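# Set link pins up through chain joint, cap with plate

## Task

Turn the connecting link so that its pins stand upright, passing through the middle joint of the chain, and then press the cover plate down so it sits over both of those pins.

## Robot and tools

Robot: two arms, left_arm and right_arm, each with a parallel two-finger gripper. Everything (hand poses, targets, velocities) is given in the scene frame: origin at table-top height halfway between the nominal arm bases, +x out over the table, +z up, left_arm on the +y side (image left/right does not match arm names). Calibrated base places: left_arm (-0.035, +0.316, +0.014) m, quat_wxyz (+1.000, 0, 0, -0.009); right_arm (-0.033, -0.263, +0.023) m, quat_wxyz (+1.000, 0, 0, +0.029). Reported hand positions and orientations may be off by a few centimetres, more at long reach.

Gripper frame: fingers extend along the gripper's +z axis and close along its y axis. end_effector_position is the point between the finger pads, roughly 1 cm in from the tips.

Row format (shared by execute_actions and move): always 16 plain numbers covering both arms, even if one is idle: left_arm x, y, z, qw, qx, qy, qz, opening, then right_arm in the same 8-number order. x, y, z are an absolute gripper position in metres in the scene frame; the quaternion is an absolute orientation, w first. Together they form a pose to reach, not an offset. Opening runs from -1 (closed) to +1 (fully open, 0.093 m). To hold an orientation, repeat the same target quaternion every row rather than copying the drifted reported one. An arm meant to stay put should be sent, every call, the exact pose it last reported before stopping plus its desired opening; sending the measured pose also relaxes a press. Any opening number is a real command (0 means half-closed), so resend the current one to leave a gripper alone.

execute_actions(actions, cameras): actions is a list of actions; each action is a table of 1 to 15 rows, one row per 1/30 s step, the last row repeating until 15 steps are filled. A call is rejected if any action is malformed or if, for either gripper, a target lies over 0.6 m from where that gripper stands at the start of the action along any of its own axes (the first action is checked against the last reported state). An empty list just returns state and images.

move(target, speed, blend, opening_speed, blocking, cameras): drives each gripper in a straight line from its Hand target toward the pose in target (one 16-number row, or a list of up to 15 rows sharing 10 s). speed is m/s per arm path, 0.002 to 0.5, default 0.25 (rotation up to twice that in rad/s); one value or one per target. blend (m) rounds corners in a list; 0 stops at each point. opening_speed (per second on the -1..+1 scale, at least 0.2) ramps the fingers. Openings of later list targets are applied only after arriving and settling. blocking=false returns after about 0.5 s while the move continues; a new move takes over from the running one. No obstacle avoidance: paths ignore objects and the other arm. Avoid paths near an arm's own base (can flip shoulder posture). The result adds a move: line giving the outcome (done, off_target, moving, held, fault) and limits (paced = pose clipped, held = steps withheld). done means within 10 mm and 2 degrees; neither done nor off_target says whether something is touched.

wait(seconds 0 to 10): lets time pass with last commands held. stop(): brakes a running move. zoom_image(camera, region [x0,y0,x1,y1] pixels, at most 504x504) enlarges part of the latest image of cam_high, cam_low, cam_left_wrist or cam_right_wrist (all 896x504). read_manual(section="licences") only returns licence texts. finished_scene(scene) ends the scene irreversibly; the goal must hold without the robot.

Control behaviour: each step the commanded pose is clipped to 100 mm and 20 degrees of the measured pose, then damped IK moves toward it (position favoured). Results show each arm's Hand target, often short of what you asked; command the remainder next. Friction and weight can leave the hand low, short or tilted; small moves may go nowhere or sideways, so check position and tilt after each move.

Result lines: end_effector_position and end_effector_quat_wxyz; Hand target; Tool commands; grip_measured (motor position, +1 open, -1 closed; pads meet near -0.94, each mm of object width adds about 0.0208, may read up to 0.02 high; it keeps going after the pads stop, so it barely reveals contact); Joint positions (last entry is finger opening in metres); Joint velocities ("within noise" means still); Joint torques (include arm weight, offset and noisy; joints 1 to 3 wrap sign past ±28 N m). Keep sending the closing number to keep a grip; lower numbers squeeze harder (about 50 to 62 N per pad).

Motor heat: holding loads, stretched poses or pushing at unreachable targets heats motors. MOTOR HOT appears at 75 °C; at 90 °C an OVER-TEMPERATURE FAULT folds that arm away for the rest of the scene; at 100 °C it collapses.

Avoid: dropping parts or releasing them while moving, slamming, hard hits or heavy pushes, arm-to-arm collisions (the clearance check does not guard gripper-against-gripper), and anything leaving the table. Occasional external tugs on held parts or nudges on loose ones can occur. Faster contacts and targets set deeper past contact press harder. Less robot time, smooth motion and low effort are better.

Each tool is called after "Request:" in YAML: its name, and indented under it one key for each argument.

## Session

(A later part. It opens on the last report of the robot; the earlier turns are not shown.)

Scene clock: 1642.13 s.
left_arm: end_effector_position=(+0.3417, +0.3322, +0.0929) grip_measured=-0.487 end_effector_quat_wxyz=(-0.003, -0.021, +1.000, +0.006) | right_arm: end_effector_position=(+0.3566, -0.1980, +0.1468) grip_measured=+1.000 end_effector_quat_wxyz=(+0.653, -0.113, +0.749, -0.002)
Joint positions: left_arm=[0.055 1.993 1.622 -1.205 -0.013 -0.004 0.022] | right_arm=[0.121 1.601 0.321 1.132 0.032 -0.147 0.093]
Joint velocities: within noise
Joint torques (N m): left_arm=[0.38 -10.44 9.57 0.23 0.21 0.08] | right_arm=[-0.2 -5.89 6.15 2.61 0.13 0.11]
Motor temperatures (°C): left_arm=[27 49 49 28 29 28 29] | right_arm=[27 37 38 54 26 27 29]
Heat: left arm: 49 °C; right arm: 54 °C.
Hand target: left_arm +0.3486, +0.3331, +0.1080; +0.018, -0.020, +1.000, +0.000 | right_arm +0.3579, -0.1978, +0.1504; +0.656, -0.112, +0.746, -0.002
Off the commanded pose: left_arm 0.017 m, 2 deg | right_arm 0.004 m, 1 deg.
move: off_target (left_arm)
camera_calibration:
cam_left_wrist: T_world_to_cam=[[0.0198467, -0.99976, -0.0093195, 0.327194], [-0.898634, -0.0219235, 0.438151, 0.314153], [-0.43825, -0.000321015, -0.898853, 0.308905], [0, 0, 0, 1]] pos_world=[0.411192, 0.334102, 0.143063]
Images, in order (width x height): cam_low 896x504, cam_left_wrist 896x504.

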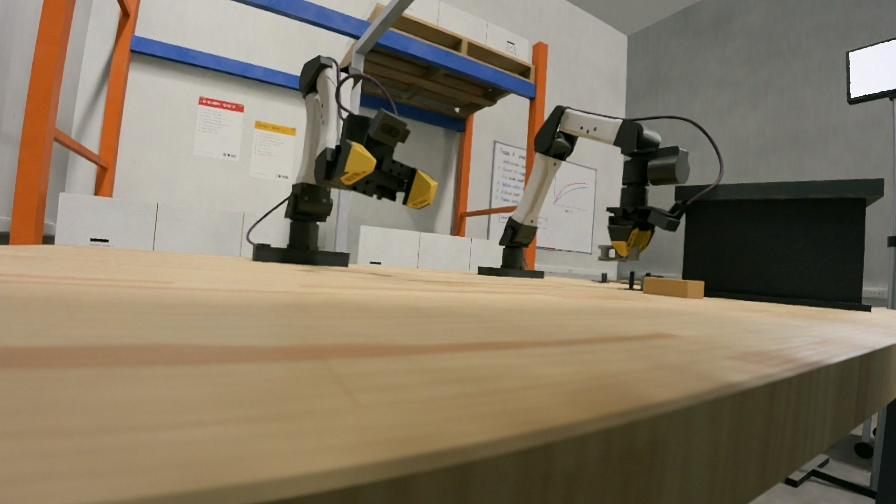

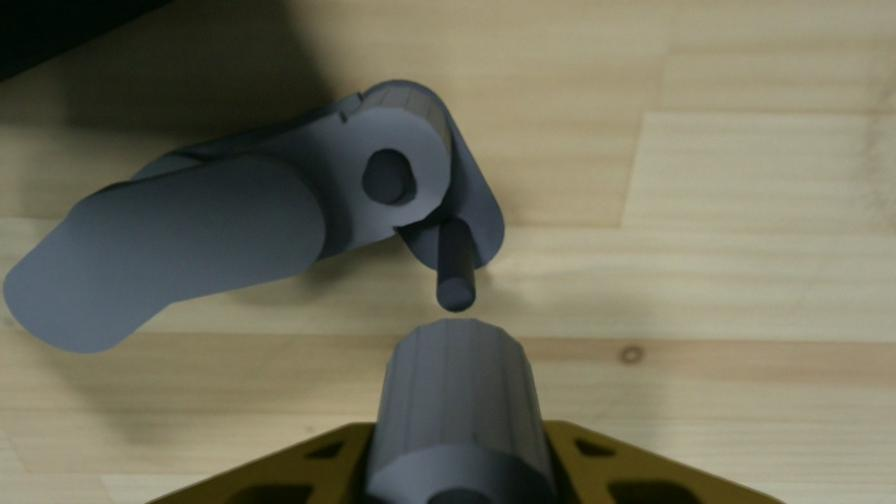

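Request:
move:
  target:
    - [0.353,0.333,0.108,0.0175,-0.02,0.9996,0,-0.6,0.3579,-0.1978,0.1504,0.656,-0.112,0.746,-0.002,1]
  speed: 0.05
  cameras: ["cam_left_wrist","cam_low"]

Request:
zoom_image:
  camera: "cam_low"
  region: [580, 230, 680, 300]

Request:
zoom_image:
  camera: "cam_left_wrist"
  region: [320, 150, 600, 504]

Scene clock: 1652.80 s.
left_arm: end_effector_position=(+0.3480, +0.3324, +0.0988) grip_measured=-0.487 end_effector_quat_wxyz=(+0.009, -0.021, +1.000, +0.006) | right_arm: end_effector_position=(+0.3566, -0.1980, +0.1468) grip_measured=+1.000 end_effector_quat_wxyz=(+0.653, -0.113, +0.749, -0.002)
Joint positions: left_arm=[0.055 1.993 1.646 -1.205 -0.013 -0.004 0.022] | right_arm=[0.121 1.601 0.321 1.132 0.032 -0.147 0.093]
Joint velocities: within noise
Joint torques (N m): left_arm=[0.36 -9.14 9.62 0.2 0.22 0.08] | right_arm=[-0.1 -6.06 6.16 2.66 0.13 0.11]
Motor temperatures (°C): left_arm=[27 48 50 28 29 28 29] | right_arm=[27 37 38 54 26 27 29]
Heat: left arm: 50 °C; right arm: 54 °C.
Hand target: left_arm +0.3528, +0.3331, +0.1080; +0.018, -0.020, +1.000, +0.000 | right_arm +0.3579, -0.1978, +0.1504; +0.656, -0.112, +0.746, -0.002
Off the commanded pose: left_arm 0.011 m, 1 deg | right_arm 0.004 m, 1 deg.
move: off_target (left_arm)
camera_calibration:
cam_left_wrist: T_world_to_cam=[[0.0196868, -0.999759, -0.00973309, 0.327457], [-0.908585, -0.0219523, 0.417123, 0.322831], [-0.417236, 0.000631531, -0.908798, 0.310303], [0, 0, 0, 1]] pos_world=[0.416342, 0.334268, 0.15053]
Images, in order (width x height): cam_low 896x504, cam_left_wrist 896x504.

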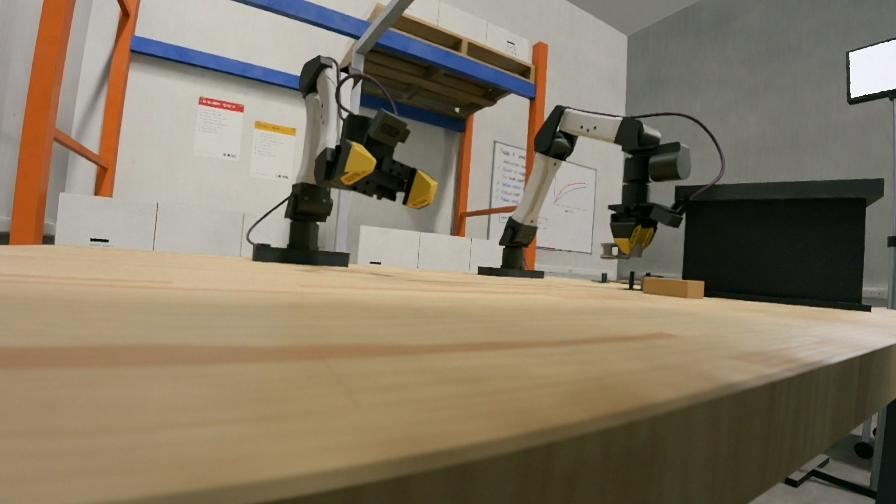

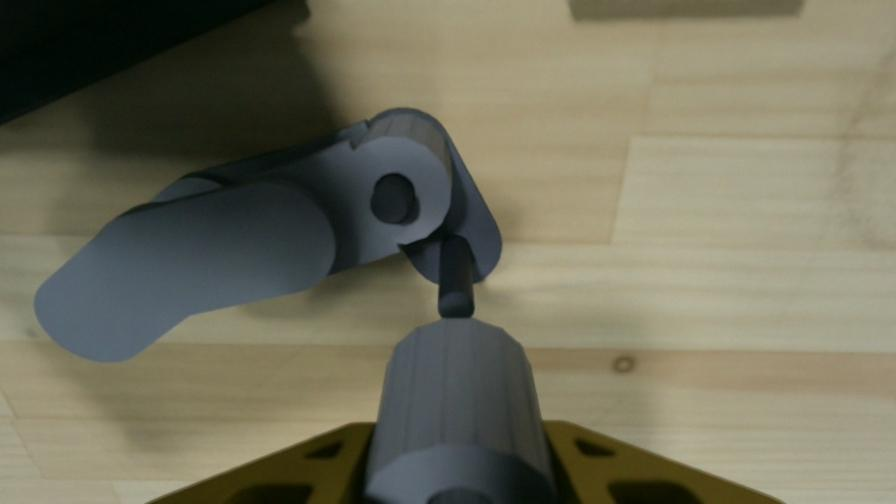

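Scaled by 5.040 from the camera's 896x504 image, which has a finer 1280x720 frame.

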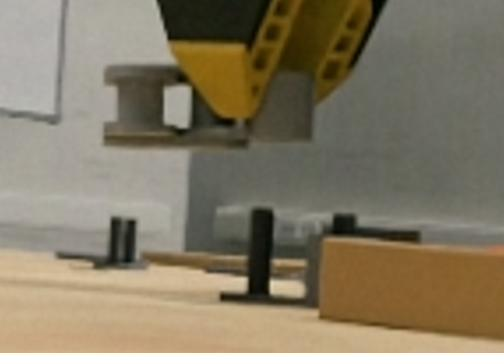

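Scaled by 1.424 from the camera's 896x504 image, which has a finer 1280x720 frame.

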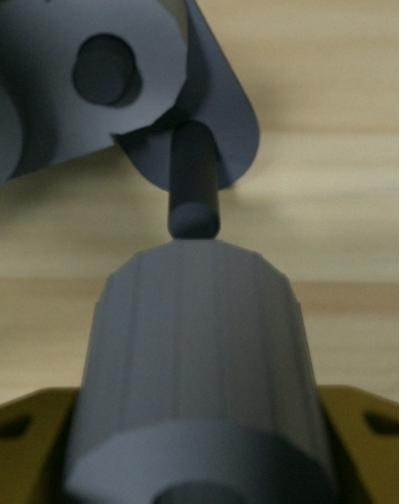

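Request:
move:
  target:
    - [0.350,0.333,0.092,0.0175,-0.02,0.9996,0,-0.6,0.3579,-0.1978,0.1504,0.656,-0.112,0.746,-0.002,1]
  speed: 0.03
  cameras: ["cam_left_wrist","cam_low"]

Request:
zoom_image:
  camera: "cam_low"
  region: [580, 230, 680, 300]

Request:
zoom_image:
  camera: "cam_left_wrist"
  region: [320, 150, 600, 504]

Scene clock: 1733.20 s.
left_arm: end_effector_position=(+0.3492, +0.3325, +0.0892) grip_measured=-0.487 end_effector_quat_wxyz=(+0.014, -0.021, +1.000, +0.006) | right_arm: end_effector_position=(+0.3566, -0.1980, +0.1468) grip_measured=+1.000 end_effector_quat_wxyz=(+0.653, -0.113, +0.749, -0.002)
Joint positions: left_arm=[0.055 1.993 1.607 -1.157 -0.013 -0.004 0.022] | right_arm=[0.121 1.601 0.321 1.132 0.032 -0.147 0.093]
Joint velocities: within noise
Joint torques (N m): left_arm=[0.34 -9.37 6.87 0.35 0.23 0.09] | right_arm=[-0.06 -6.08 6.13 2.6 0.11 0.11]
Motor temperatures (°C): left_arm=[27 44 55 27 29 28 30] | right_arm=[27 37 38 54 26 27 29]
Heat: left arm: 55 °C; right arm: 54 °C.
Hand target: left_arm +0.3500, +0.3330, +0.0920; +0.018, -0.020, +1.000, +0.000 | right_arm +0.3579, -0.1978, +0.1504; +0.656, -0.112, +0.746, -0.002
Off the commanded pose: left_arm 0.003 m, 1 deg | right_arm 0.004 m, 1 deg.
move: done
camera_calibration:
cam_left_wrist: T_world_to_cam=[[0.0197841, -0.999755, -0.00990869, 0.327365], [-0.912674, -0.0221055, 0.408089, 0.33018], [-0.408208, 0.000969726, -0.912888, 0.299181], [0, 0, 0, 1]] pos_world=[0.416999, 0.334293, 0.14162]
Images, in order (width x height): cam_low 896x504, cam_left_wrist 896x504.

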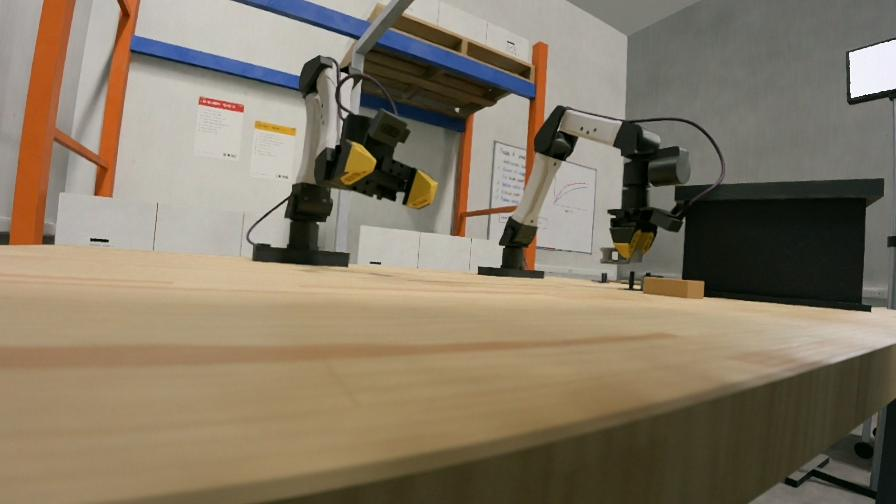

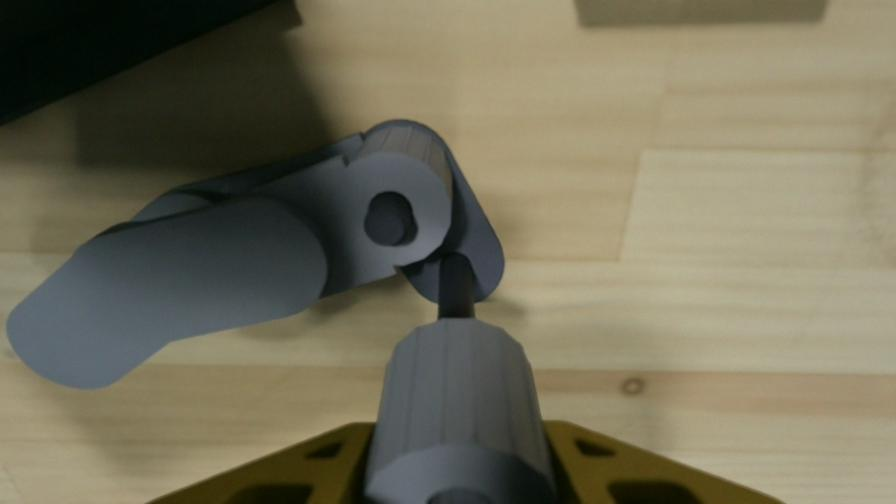

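Scaled by 5.040 from the camera's 896x504 image, which has a finer 1280x720 frame.

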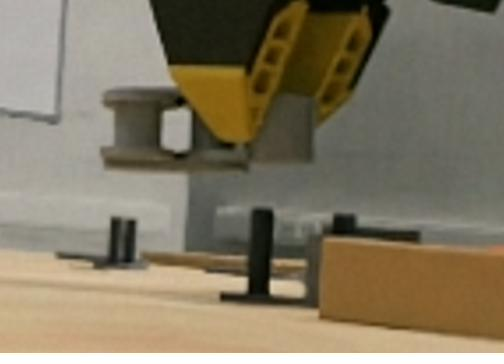

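Scaled by 1.424 from the camera's 896x504 image, which has a finer 1280x720 frame.

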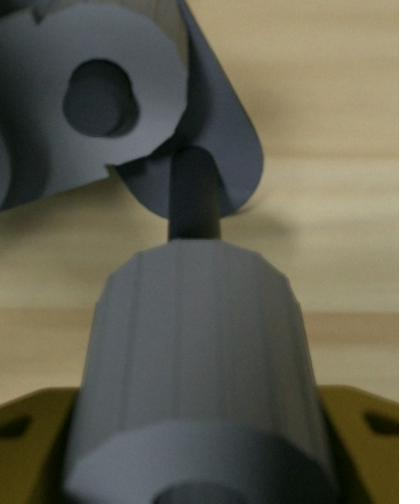

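Request:
zoom_image:
  camera: "cam_low"
  region: [612, 240, 662, 295]

Scaled by 9.164 from the camera's 896x504 image, which has a finer 1280x720 frame.

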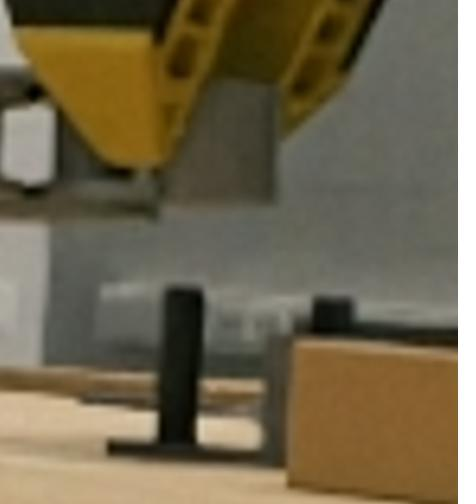

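Request:
move:
  target: [0.350,0.333,0.092,0.0175,-0.02,0.9996,0,-0.6,0.20,0.08,0.09,0.6732,-0.3067,0.5649,0.3655,-0.9]
  speed: 0.25
  cameras: ["cam_right_wrist","cam_high"]

Scene clock: 1827.93 s.
left_arm: end_effector_position=(+0.3495, +0.3325, +0.0892) grip_measured=-0.487 end_effector_quat_wxyz=(+0.014, -0.021, +1.000, +0.006) | right_arm: end_effector_position=(+0.2007, +0.0753, +0.0903) grip_measured=-0.898 end_effector_quat_wxyz=(+0.582, -0.355, +0.662, +0.311)
Joint positions: left_arm=[0.055 1.993 1.607 -1.156 -0.013 -0.004 0.022] | right_arm=[0.897 2.04 0.356 1.555 -0.027 -0.006 0.002]
Joint velocities: within noise
Joint torques (N m): left_arm=[0.38 -9.44 6.86 0.34 0.23 0.09] | right_arm=[0.21 -6.19 4.41 2.71 -0.03 0.18]
Motor temperatures (°C): left_arm=[27 45 52 26 29 28 30] | right_arm=[27 36 37 54 26 27 29]
Heat: left arm: 52 °C; right arm: 54 °C.
Hand target: left_arm +0.3500, +0.3330, +0.0920; +0.017, -0.020, +1.000, +0.000 | right_arm +0.2000, +0.0801, +0.0904; +0.582, -0.357, +0.659, +0.317
Off the commanded pose: left_arm 0.003 m, 1 deg | right_arm 0.005 m, 17 deg.
joint sent to its limit (right arm) — joint 4 (wrist pitch), upper limit. The joint targets are off in orientation, not in position.
move: off_target (right_arm)
camera_calibration:
cam_right_wrist: T_world_to_cam=[[0.832219, -0.553585, 0.0309091, -0.130352], [-0.299667, -0.496002, -0.814973, 0.205566], [0.466488, 0.668974, -0.578674, -0.00698801], [0, 0, 0, 1]] pos_world=[0.173343, 0.0344753, 0.167516]
Images, in order (width x height): cam_high 896x504, cam_right_wrist 896x504.

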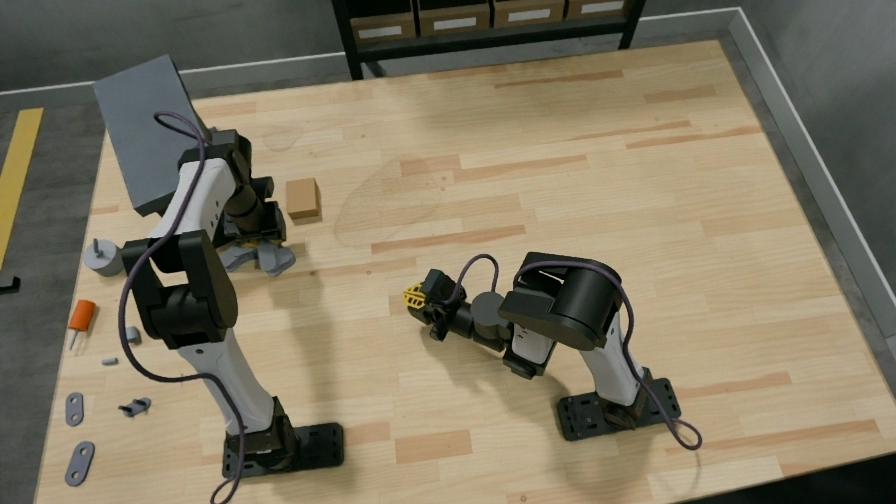

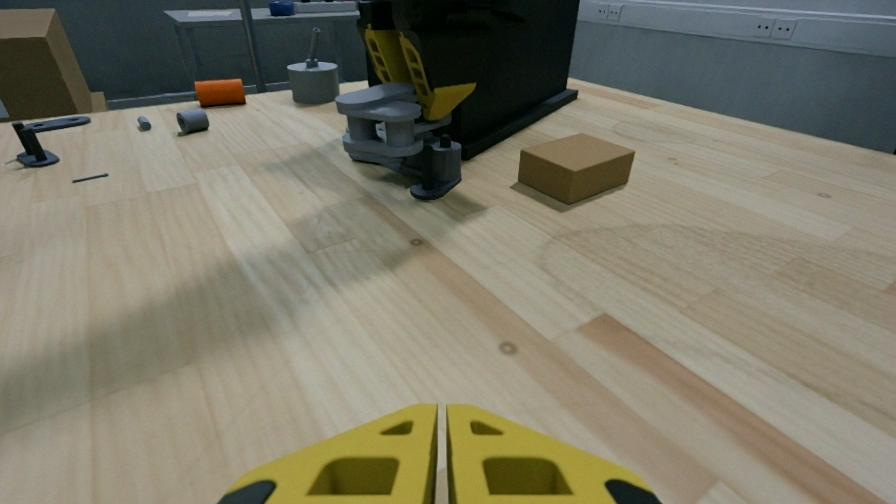

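Request:
zoom_image:
  camera: "cam_right_wrist"
  region: [320, 30, 500, 220]

Scaled by 2.653 from the camera's 896x504 image, which has a finer 1280x720 frame.

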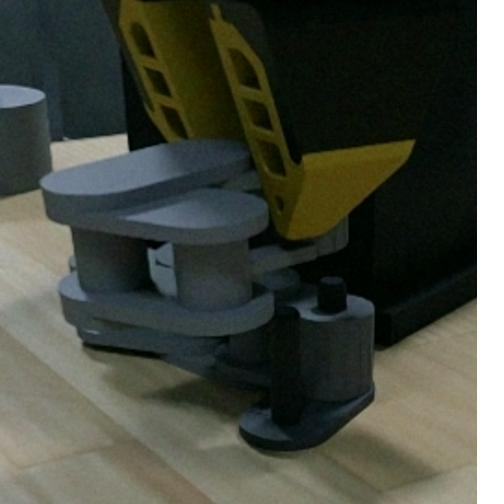

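Request:
zoom_image:
  camera: "cam_right_wrist"
  region: [390, 80, 470, 160]

Scaled by 6.300 from the camera's 896x504 image, which has a finer 1280x720 frame.

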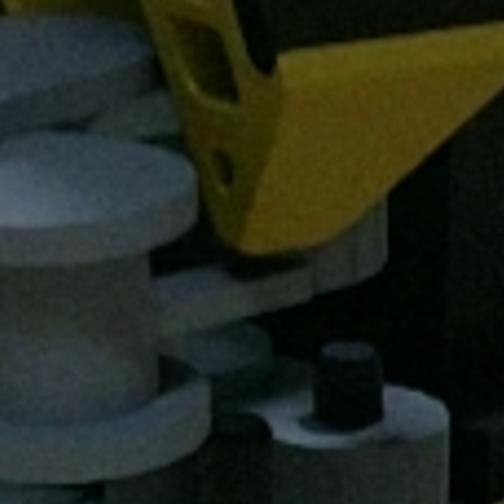

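Request:
move:
  target: [0.343,0.333,0.093,0.006,-0.02,0.9998,0,-0.6,0.20,0.0801,0.0904,0.582,-0.357,0.659,0.317,-0.9]
  speed: 0.05
  cameras: ["cam_right_wrist","cam_low","cam_left_wrist"]

Request:
zoom_image:
  camera: "cam_right_wrist"
  region: [380, 70, 480, 170]

Request:
zoom_image:
  camera: "cam_low"
  region: [612, 240, 662, 295]

Scene clock: 1854.80 s.
left_arm: end_effector_position=(+0.3487, +0.3325, +0.0892) grip_measured=-0.487 end_effector_quat_wxyz=(+0.013, -0.021, +1.000, +0.006) | right_arm: end_effector_position=(+0.2006, +0.0754, +0.0903) grip_measured=-0.898 end_effector_quat_wxyz=(+0.582, -0.355, +0.662, +0.311)
Joint positions: left_arm=[0.055 1.993 1.607 -1.159 -0.013 -0.004 0.022] | right_arm=[0.897 2.04 0.356 1.555 -0.027 -0.006 0.002]
Joint velocities: within noise
Joint torques (N m): left_arm=[0.36 -9.89 6.49 0.16 0.23 0.09] | right_arm=[0.18 -6.24 4.56 2.7 -0.03 0.15]
Motor temperatures (°C): left_arm=[27 45 51 26 29 28 31] | right_arm=[27 36 36 54 26 27 29]
Heat: left arm: 51 °C; right arm: 54 °C.
Hand target: left_arm +0.3431, +0.3330, +0.0930; +0.006, -0.020, +1.000, +0.000 | right_arm +0.1999, +0.0800, +0.0904; +0.582, -0.357, +0.659, +0.317
Off the commanded pose: left_arm 0.007 m, 1 deg | right_arm 0.005 m, 1 deg.
joint sent to its limit (right arm) — joint 4 (wrist pitch), upper limit. The joint targets still meet the commanded pose.
move: done
camera_calibration:
cam_left_wrist: T_world_to_cam=[[0.0197615, -0.999756, -0.00986825, 0.327359], [-0.911739, -0.0220704, 0.410177, 0.329156], [-0.410295, 0.000891547, -0.911952, 0.299612], [0, 0, 0, 1]] pos_world=[0.416564, 0.334277, 0.14145]
cam_right_wrist: T_world_to_cam=[[0.83264, -0.552956, 0.0308109, -0.130346], [-0.299357, -0.496182, -0.814977, 0.205522], [0.465935, 0.66936, -0.578673, -0.00690389], [0, 0, 0, 1]] pos_world=[0.173273, 0.0345216, 0.167517]
Images, in order (width x height): cam_low 896x504, cam_left_wrist 896x504, cam_right_wrist 896x504.

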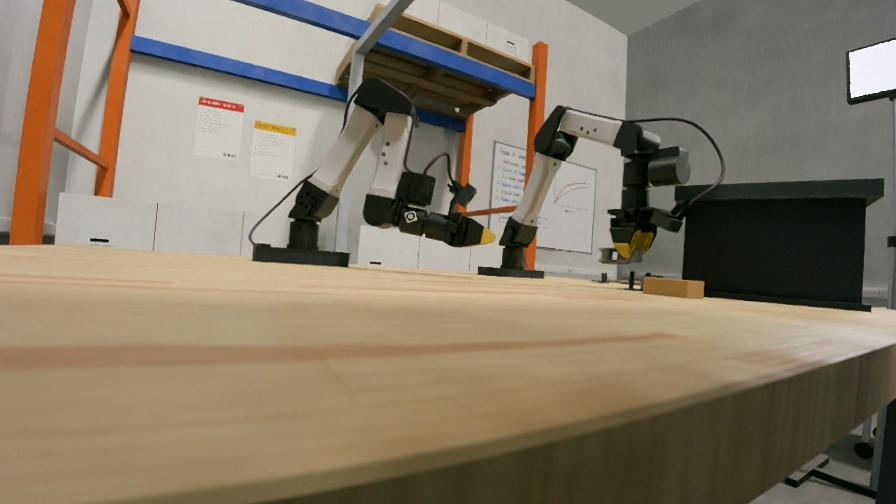

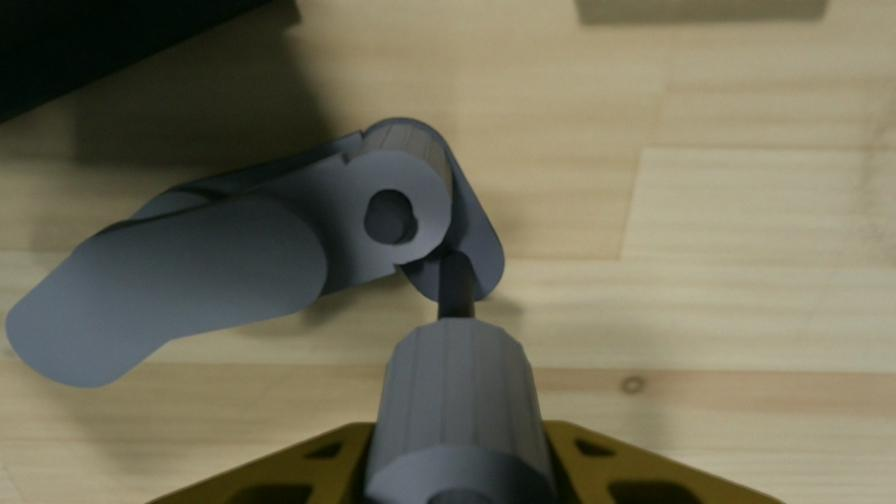

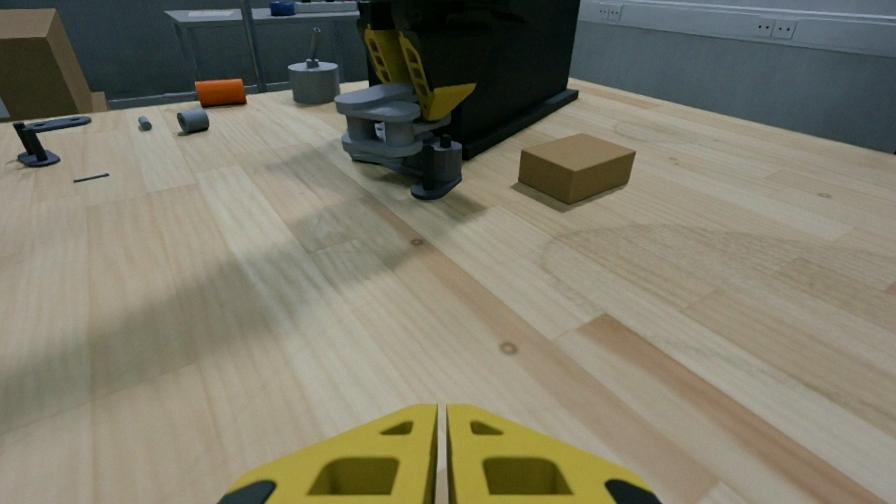

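Scaled by 5.040 from the camera's 896x504 image, which has a finer 1280x720 frame.

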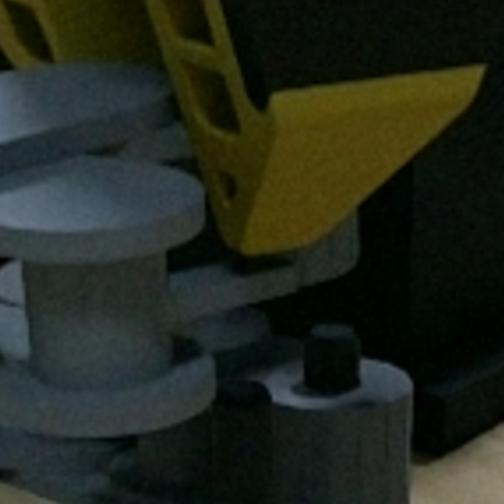

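Scaled by 9.164 from the camera's 896x504 image, which has a finer 1280x720 frame.

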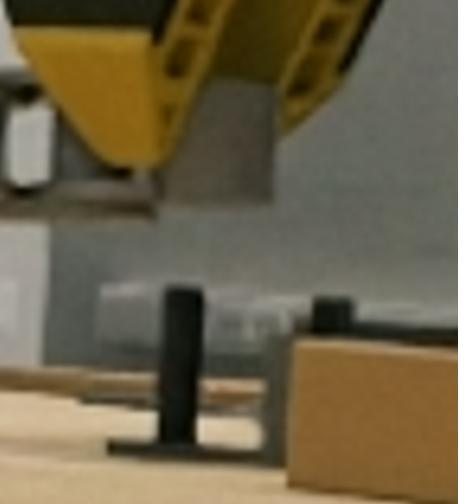

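Request:
move:
  target: [0.338,0.333,0.090,0.006,-0.02,0.9998,0,-0.6,0.20,0.0801,0.0904,0.582,-0.357,0.659,0.317,-0.9]
  speed: 0.05
  cameras: ["cam_right_wrist","cam_low"]

Request:
zoom_image:
  camera: "cam_right_wrist"
  region: [380, 70, 480, 170]

Request:
zoom_image:
  camera: "cam_low"
  region: [612, 240, 662, 295]

Scene clock: 1863.50 s.
left_arm: end_effector_position=(+0.3371, +0.3320, +0.0789) grip_measured=-0.487 end_effector_quat_wxyz=(-0.008, -0.020, +1.000, +0.006) | right_arm: end_effector_position=(+0.2006, +0.0754, +0.0903) grip_measured=-0.898 end_effector_quat_wxyz=(+0.582, -0.355, +0.662, +0.311)
Joint positions: left_arm=[0.055 1.993 1.566 -1.158 -0.013 -0.003 0.022] | right_arm=[0.897 2.04 0.356 1.555 -0.027 -0.006 0.002]
Joint velocities: within noise
Joint torques (N m): left_arm=[0.49 -11.3 6.67 0.19 0.22 0.09] | right_arm=[0.39 -6.12 4.55 2.7 0.03 0.12]
Motor temperatures (°C): left_arm=[27 45 51 26 29 28 31] | right_arm=[27 36 35 54 26 27 29]
Heat: left arm: 51 °C; right arm: 54 °C.
Hand target: left_arm +0.3380, +0.3330, +0.0899; +0.006, -0.020, +1.000, +0.000 | right_arm +0.1999, +0.0800, +0.0904; +0.582, -0.357, +0.659, +0.317
Off the commanded pose: left_arm 0.011 m, 2 deg | right_arm 0.005 m, 1 deg.
joint sent to its limit (right arm) — joint 4 (wrist pitch), upper limit. The joint targets still meet the commanded pose.
move: off_target (left_arm)
camera_calibration:
cam_right_wrist: T_world_to_cam=[[0.83264, -0.552956, 0.0308109, -0.130346], [-0.299357, -0.496182, -0.814977, 0.205522], [0.465935, 0.66936, -0.578673, -0.00690389], [0, 0, 0, 1]] pos_world=[0.173273, 0.0345216, 0.167517]
Images, in order (width x height): cam_low 896x504, cam_right_wrist 896x504.

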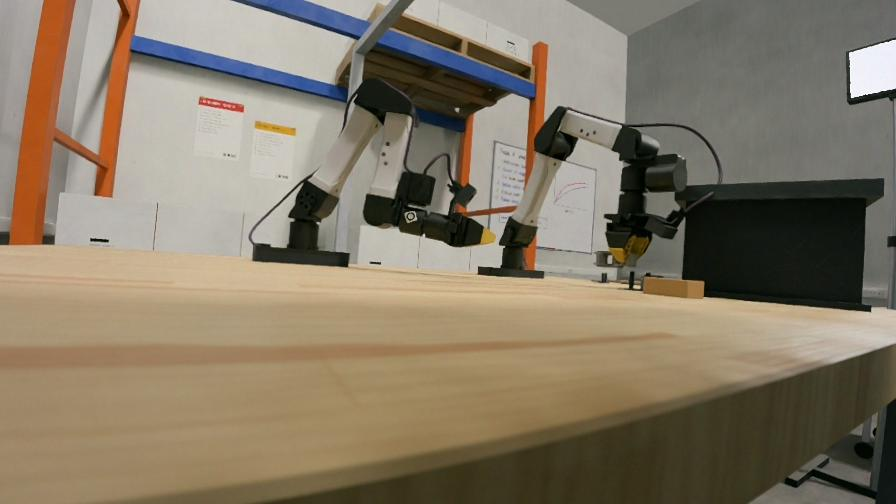

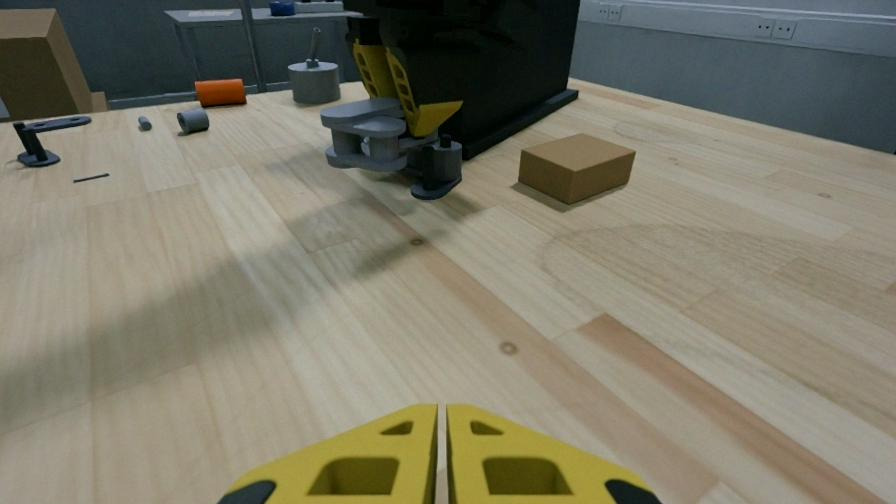

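Scaled by 5.040 from the camera's 896x504 image, which has a finer 1280x720 frame.

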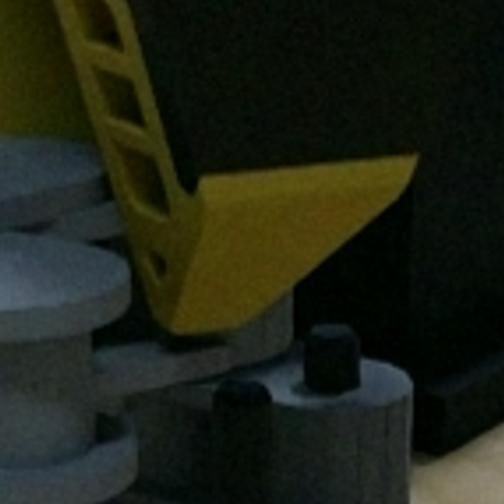

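Scaled by 9.164 from the camera's 896x504 image, which has a finer 1280x720 frame.

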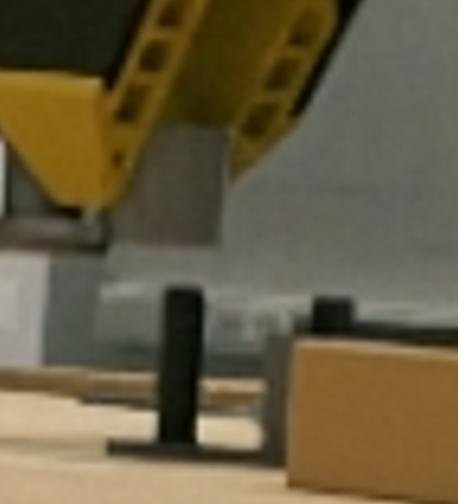

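Request:
move:
  target: [0.3475,0.333,0.093,0.004,-0.02,0.9998,0,-0.6,0.20,0.0801,0.0904,0.582,-0.357,0.659,0.317,-0.9]
  speed: 0.05
  cameras: ["cam_right_wrist","cam_low"]

Request:
zoom_image:
  camera: "cam_right_wrist"
  region: [380, 70, 480, 170]

Request:
zoom_image:
  camera: "cam_low"
  region: [612, 240, 662, 295]

Scene clock: 1876.53 s.
left_arm: end_effector_position=(+0.3446, +0.3323, +0.0840) grip_measured=-0.487 end_effector_quat_wxyz=(+0.000, -0.020, +1.000, +0.006) | right_arm: end_effector_position=(+0.2006, +0.0754, +0.0903) grip_measured=-0.898 end_effector_quat_wxyz=(+0.582, -0.355, +0.662, +0.311)
Joint positions: left_arm=[0.055 2.004 1.602 -1.168 -0.013 -0.003 0.022] | right_arm=[0.897 2.04 0.356 1.555 -0.027 -0.006 0.002]
Joint velocities: within noise
Joint torques (N m): left_arm=[0.36 -9.21 9.37 0.13 0.22 0.07] | right_arm=[0.25 -6.19 4.59 2.7 0 0.15]
Motor temperatures (°C): left_arm=[27 46 50 26 29 28 31] | right_arm=[27 36 35 54 26 27 29]
Heat: left arm: 50 °C; right arm: 54 °C.
Hand target: left_arm +0.3474, +0.3330, +0.0930; +0.005, -0.020, +1.000, +0.000 | right_arm +0.1999, +0.0800, +0.0904; +0.582, -0.357, +0.659, +0.317
Off the commanded pose: left_arm 0.010 m, 1 deg | right_arm 0.005 m, 1 deg.
joint sent to its limit (right arm) — joint 4 (wrist pitch), upper limit. The joint targets still meet the commanded pose.
move: done
camera_calibration:
cam_right_wrist: T_world_to_cam=[[0.83264, -0.552956, 0.0308109, -0.130346], [-0.299357, -0.496182, -0.814977, 0.205522], [0.465935, 0.66936, -0.578673, -0.00690389], [0, 0, 0, 1]] pos_world=[0.173273, 0.0345216, 0.167517]
Images, in order (width x height): cam_low 896x504, cam_right_wrist 896x504.

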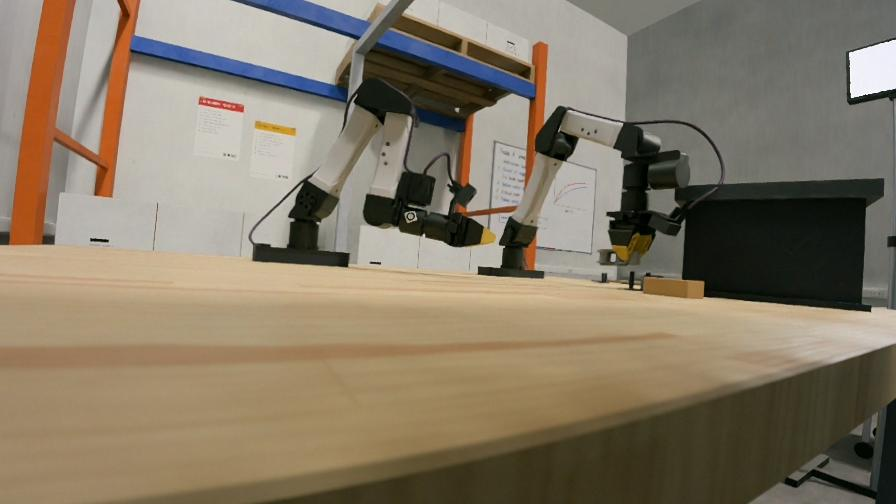

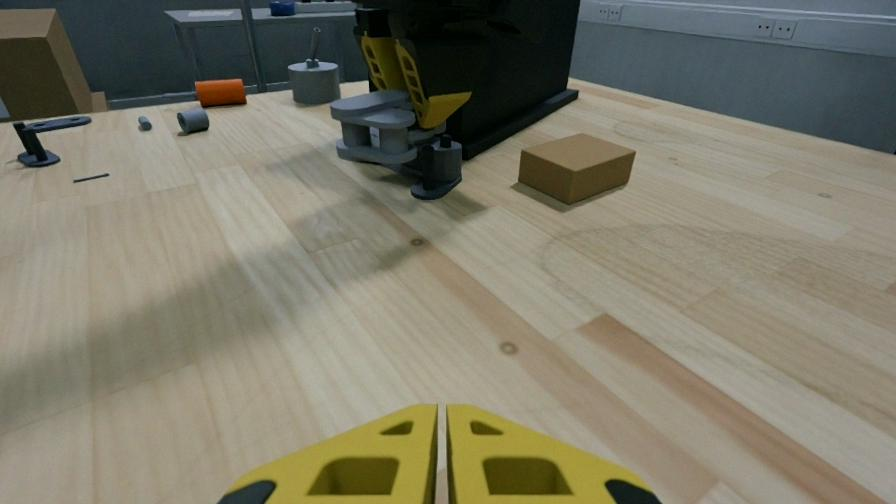

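Scaled by 5.040 from the camera's 896x504 image, which has a finer 1280x720 frame.

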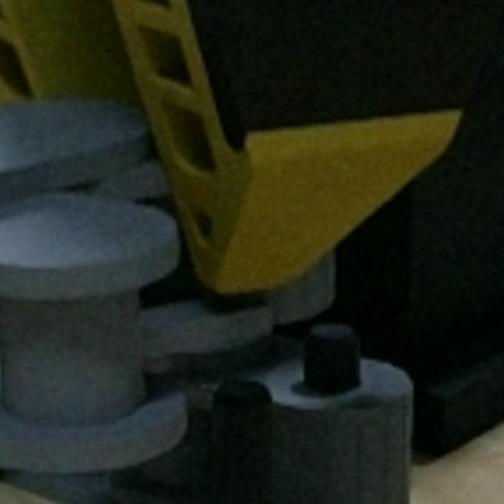

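Scaled by 9.164 from the camera's 896x504 image, which has a finer 1280x720 frame.

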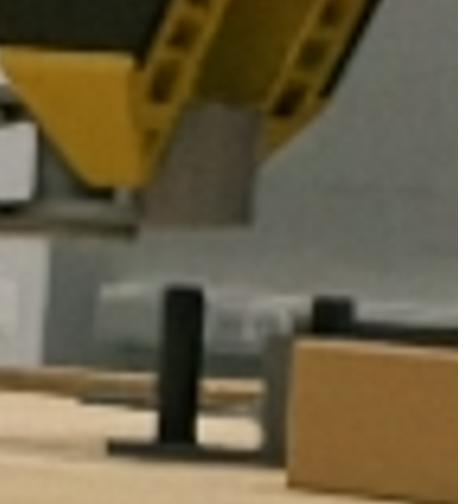

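Request:
move:
  target: [0.3475,0.333,0.084,0.004,-0.02,0.9998,0,-0.6,0.20,0.0801,0.0904,0.582,-0.357,0.659,0.317,-0.9]
  speed: 0.03
  cameras: ["cam_right_wrist","cam_low"]

Request:
zoom_image:
  camera: "cam_right_wrist"
  region: [380, 70, 480, 170]

Request:
zoom_image:
  camera: "cam_low"
  region: [612, 240, 662, 295]

Scene clock: 1891.27 s.
left_arm: end_effector_position=(+0.3467, +0.3324, +0.0815) grip_measured=-0.487 end_effector_quat_wxyz=(+0.002, -0.020, +1.000, +0.006) | right_arm: end_effector_position=(+0.2006, +0.0754, +0.0903) grip_measured=-0.898 end_effector_quat_wxyz=(+0.582, -0.355, +0.662, +0.311)
Joint positions: left_arm=[0.055 2.011 1.602 -1.159 -0.013 -0.003 0.022] | right_arm=[0.897 2.04 0.356 1.555 -0.027 -0.006 0.002]
Joint velocities: within noise
Joint torques (N m): left_arm=[0.38 -9.33 7.01 0.32 0.23 0.1] | right_arm=[0.25 -6.26 4.48 2.65 -0.01 0.13]
Motor temperatures (°C): left_arm=[27 46 54 26 29 28 31] | right_arm=[27 36 35 55 26 27 29]
Heat: left arm: 54 °C; right arm: 55 °C.
Hand target: left_arm +0.3475, +0.3330, +0.0840; +0.004, -0.020, +1.000, +0.000 | right_arm +0.1999, +0.0800, +0.0904; +0.582, -0.357, +0.659, +0.317
Off the commanded pose: left_arm 0.003 m, 1 deg | right_arm 0.005 m, 1 deg.
joint sent to its limit (right arm) — joint 4 (wrist pitch), upper limit. The joint targets still meet the commanded pose.
move: done
camera_calibration:
cam_right_wrist: T_world_to_cam=[[0.83264, -0.552956, 0.0308109, -0.130346], [-0.299357, -0.496182, -0.814977, 0.205522], [0.465935, 0.66936, -0.578673, -0.00690389], [0, 0, 0, 1]] pos_world=[0.173273, 0.0345216, 0.167517]
Images, in order (width x height): cam_low 896x504, cam_right_wrist 896x504.

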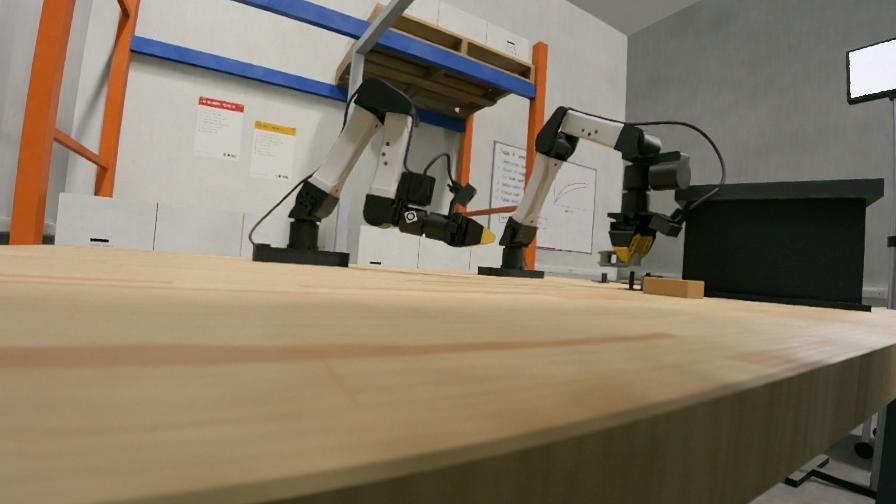

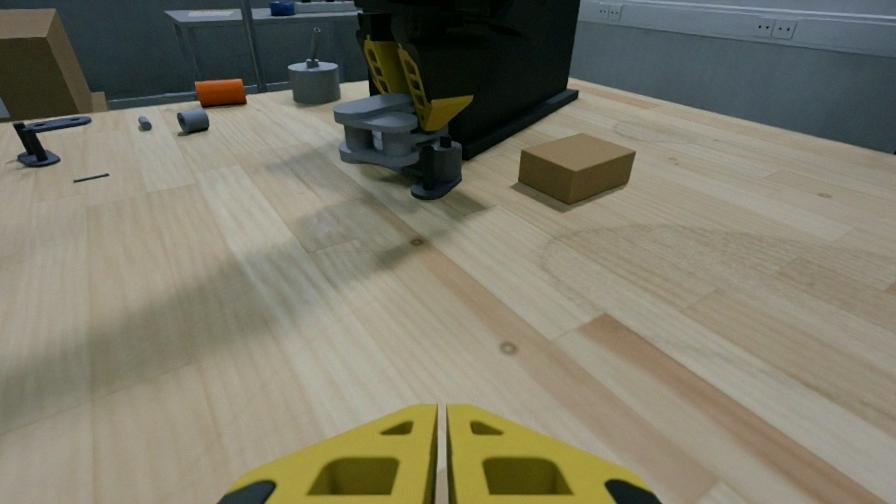

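Scaled by 5.040 from the camera's 896x504 image, which has a finer 1280x720 frame.

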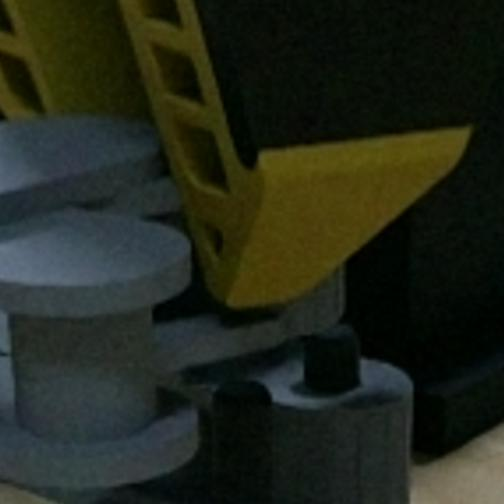

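Scaled by 9.164 from the camera's 896x504 image, which has a finer 1280x720 frame.

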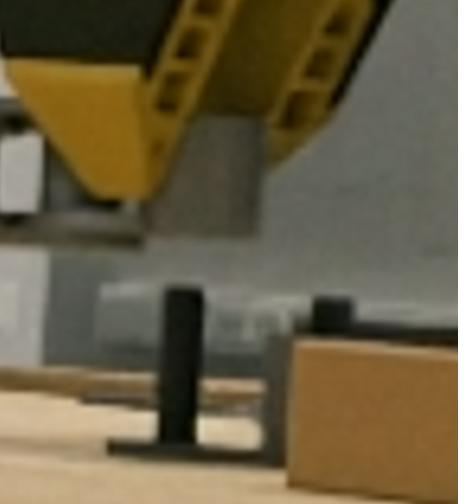

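Request:
move:
  target: [0.3445,0.333,0.077,0.003,-0.02,0.9998,0,-0.6,0.20,0.0801,0.0904,0.582,-0.357,0.659,0.317,-0.9]
  speed: 0.03
  cameras: ["cam_right_wrist","cam_low"]

Request:
zoom_image:
  camera: "cam_right_wrist"
  region: [380, 70, 480, 170]

Request:
zoom_image:
  camera: "cam_low"
  region: [612, 240, 662, 295]

Scene clock: 1905.87 s.
left_arm: end_effector_position=(+0.3444, +0.3323, +0.0736) grip_measured=-0.487 end_effector_quat_wxyz=(+0.000, -0.020, +1.000, +0.006) | right_arm: end_effector_position=(+0.2006, +0.0754, +0.0903) grip_measured=-0.898 end_effector_quat_wxyz=(+0.582, -0.355, +0.662, +0.311)
Joint positions: left_arm=[0.055 2.011 1.57 -1.13 -0.013 -0.003 0.022] | right_arm=[0.897 2.04 0.356 1.555 -0.027 -0.006 0.002]
Joint velocities: within noise
Joint torques (N m): left_arm=[0.39 -9.66 6.67 0.32 0.21 0.08] | right_arm=[0.31 -6.26 4.55 2.65 0.02 0.11]
Motor temperatures (°C): left_arm=[27 47 53 26 29 28 31] | right_arm=[27 36 35 55 26 27 29]
Heat: left arm: 53 °C; right arm: 55 °C.
Hand target: left_arm +0.3445, +0.3330, +0.0770; +0.003, -0.020, +1.000, +0.000 | right_arm +0.1999, +0.0800, +0.0904; +0.582, -0.357, +0.659, +0.317
Off the commanded pose: left_arm 0.004 m, 1 deg | right_arm 0.005 m, 1 deg.
joint sent to its limit (right arm) — joint 4 (wrist pitch), upper limit. The joint targets still meet the commanded pose.
move: done
camera_calibration:
cam_right_wrist: T_world_to_cam=[[0.83264, -0.552956, 0.0308109, -0.130346], [-0.299357, -0.496182, -0.814977, 0.205522], [0.465935, 0.66936, -0.578673, -0.00690389], [0, 0, 0, 1]] pos_world=[0.173273, 0.0345216, 0.167517]
Images, in order (width x height): cam_low 896x504, cam_right_wrist 896x504.

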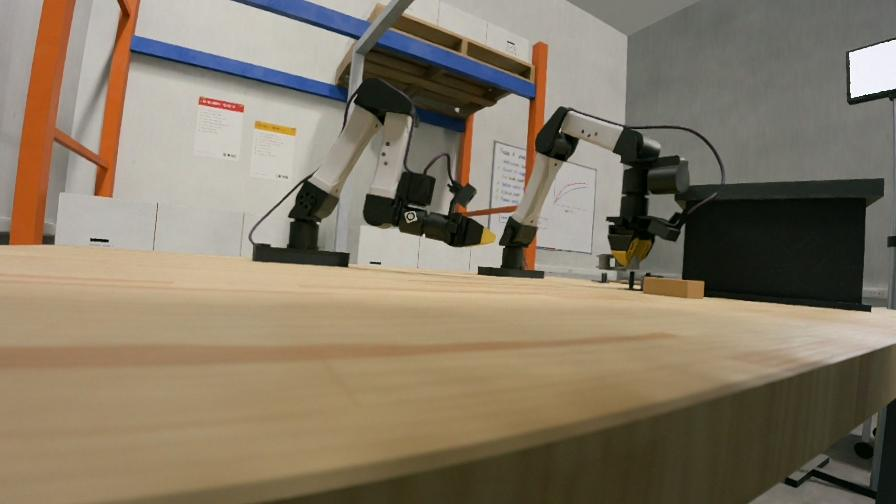

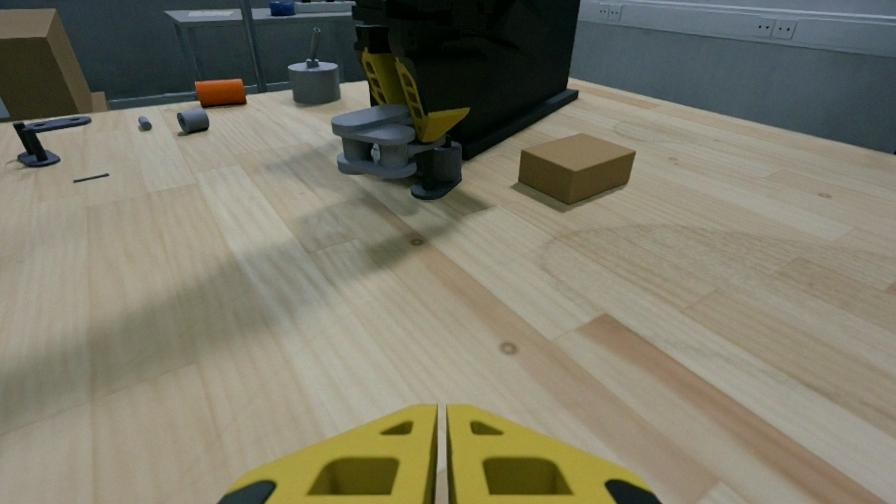

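Scaled by 5.040 from the camera's 896x504 image, which has a finer 1280x720 frame.

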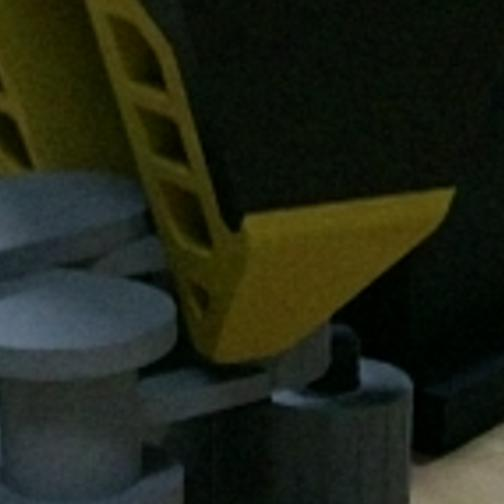

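Scaled by 9.164 from the camera's 896x504 image, which has a finer 1280x720 frame.

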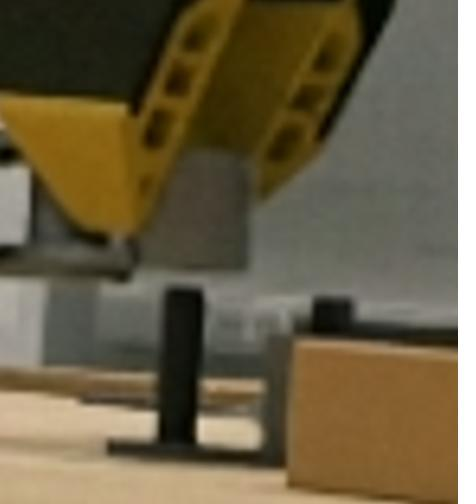

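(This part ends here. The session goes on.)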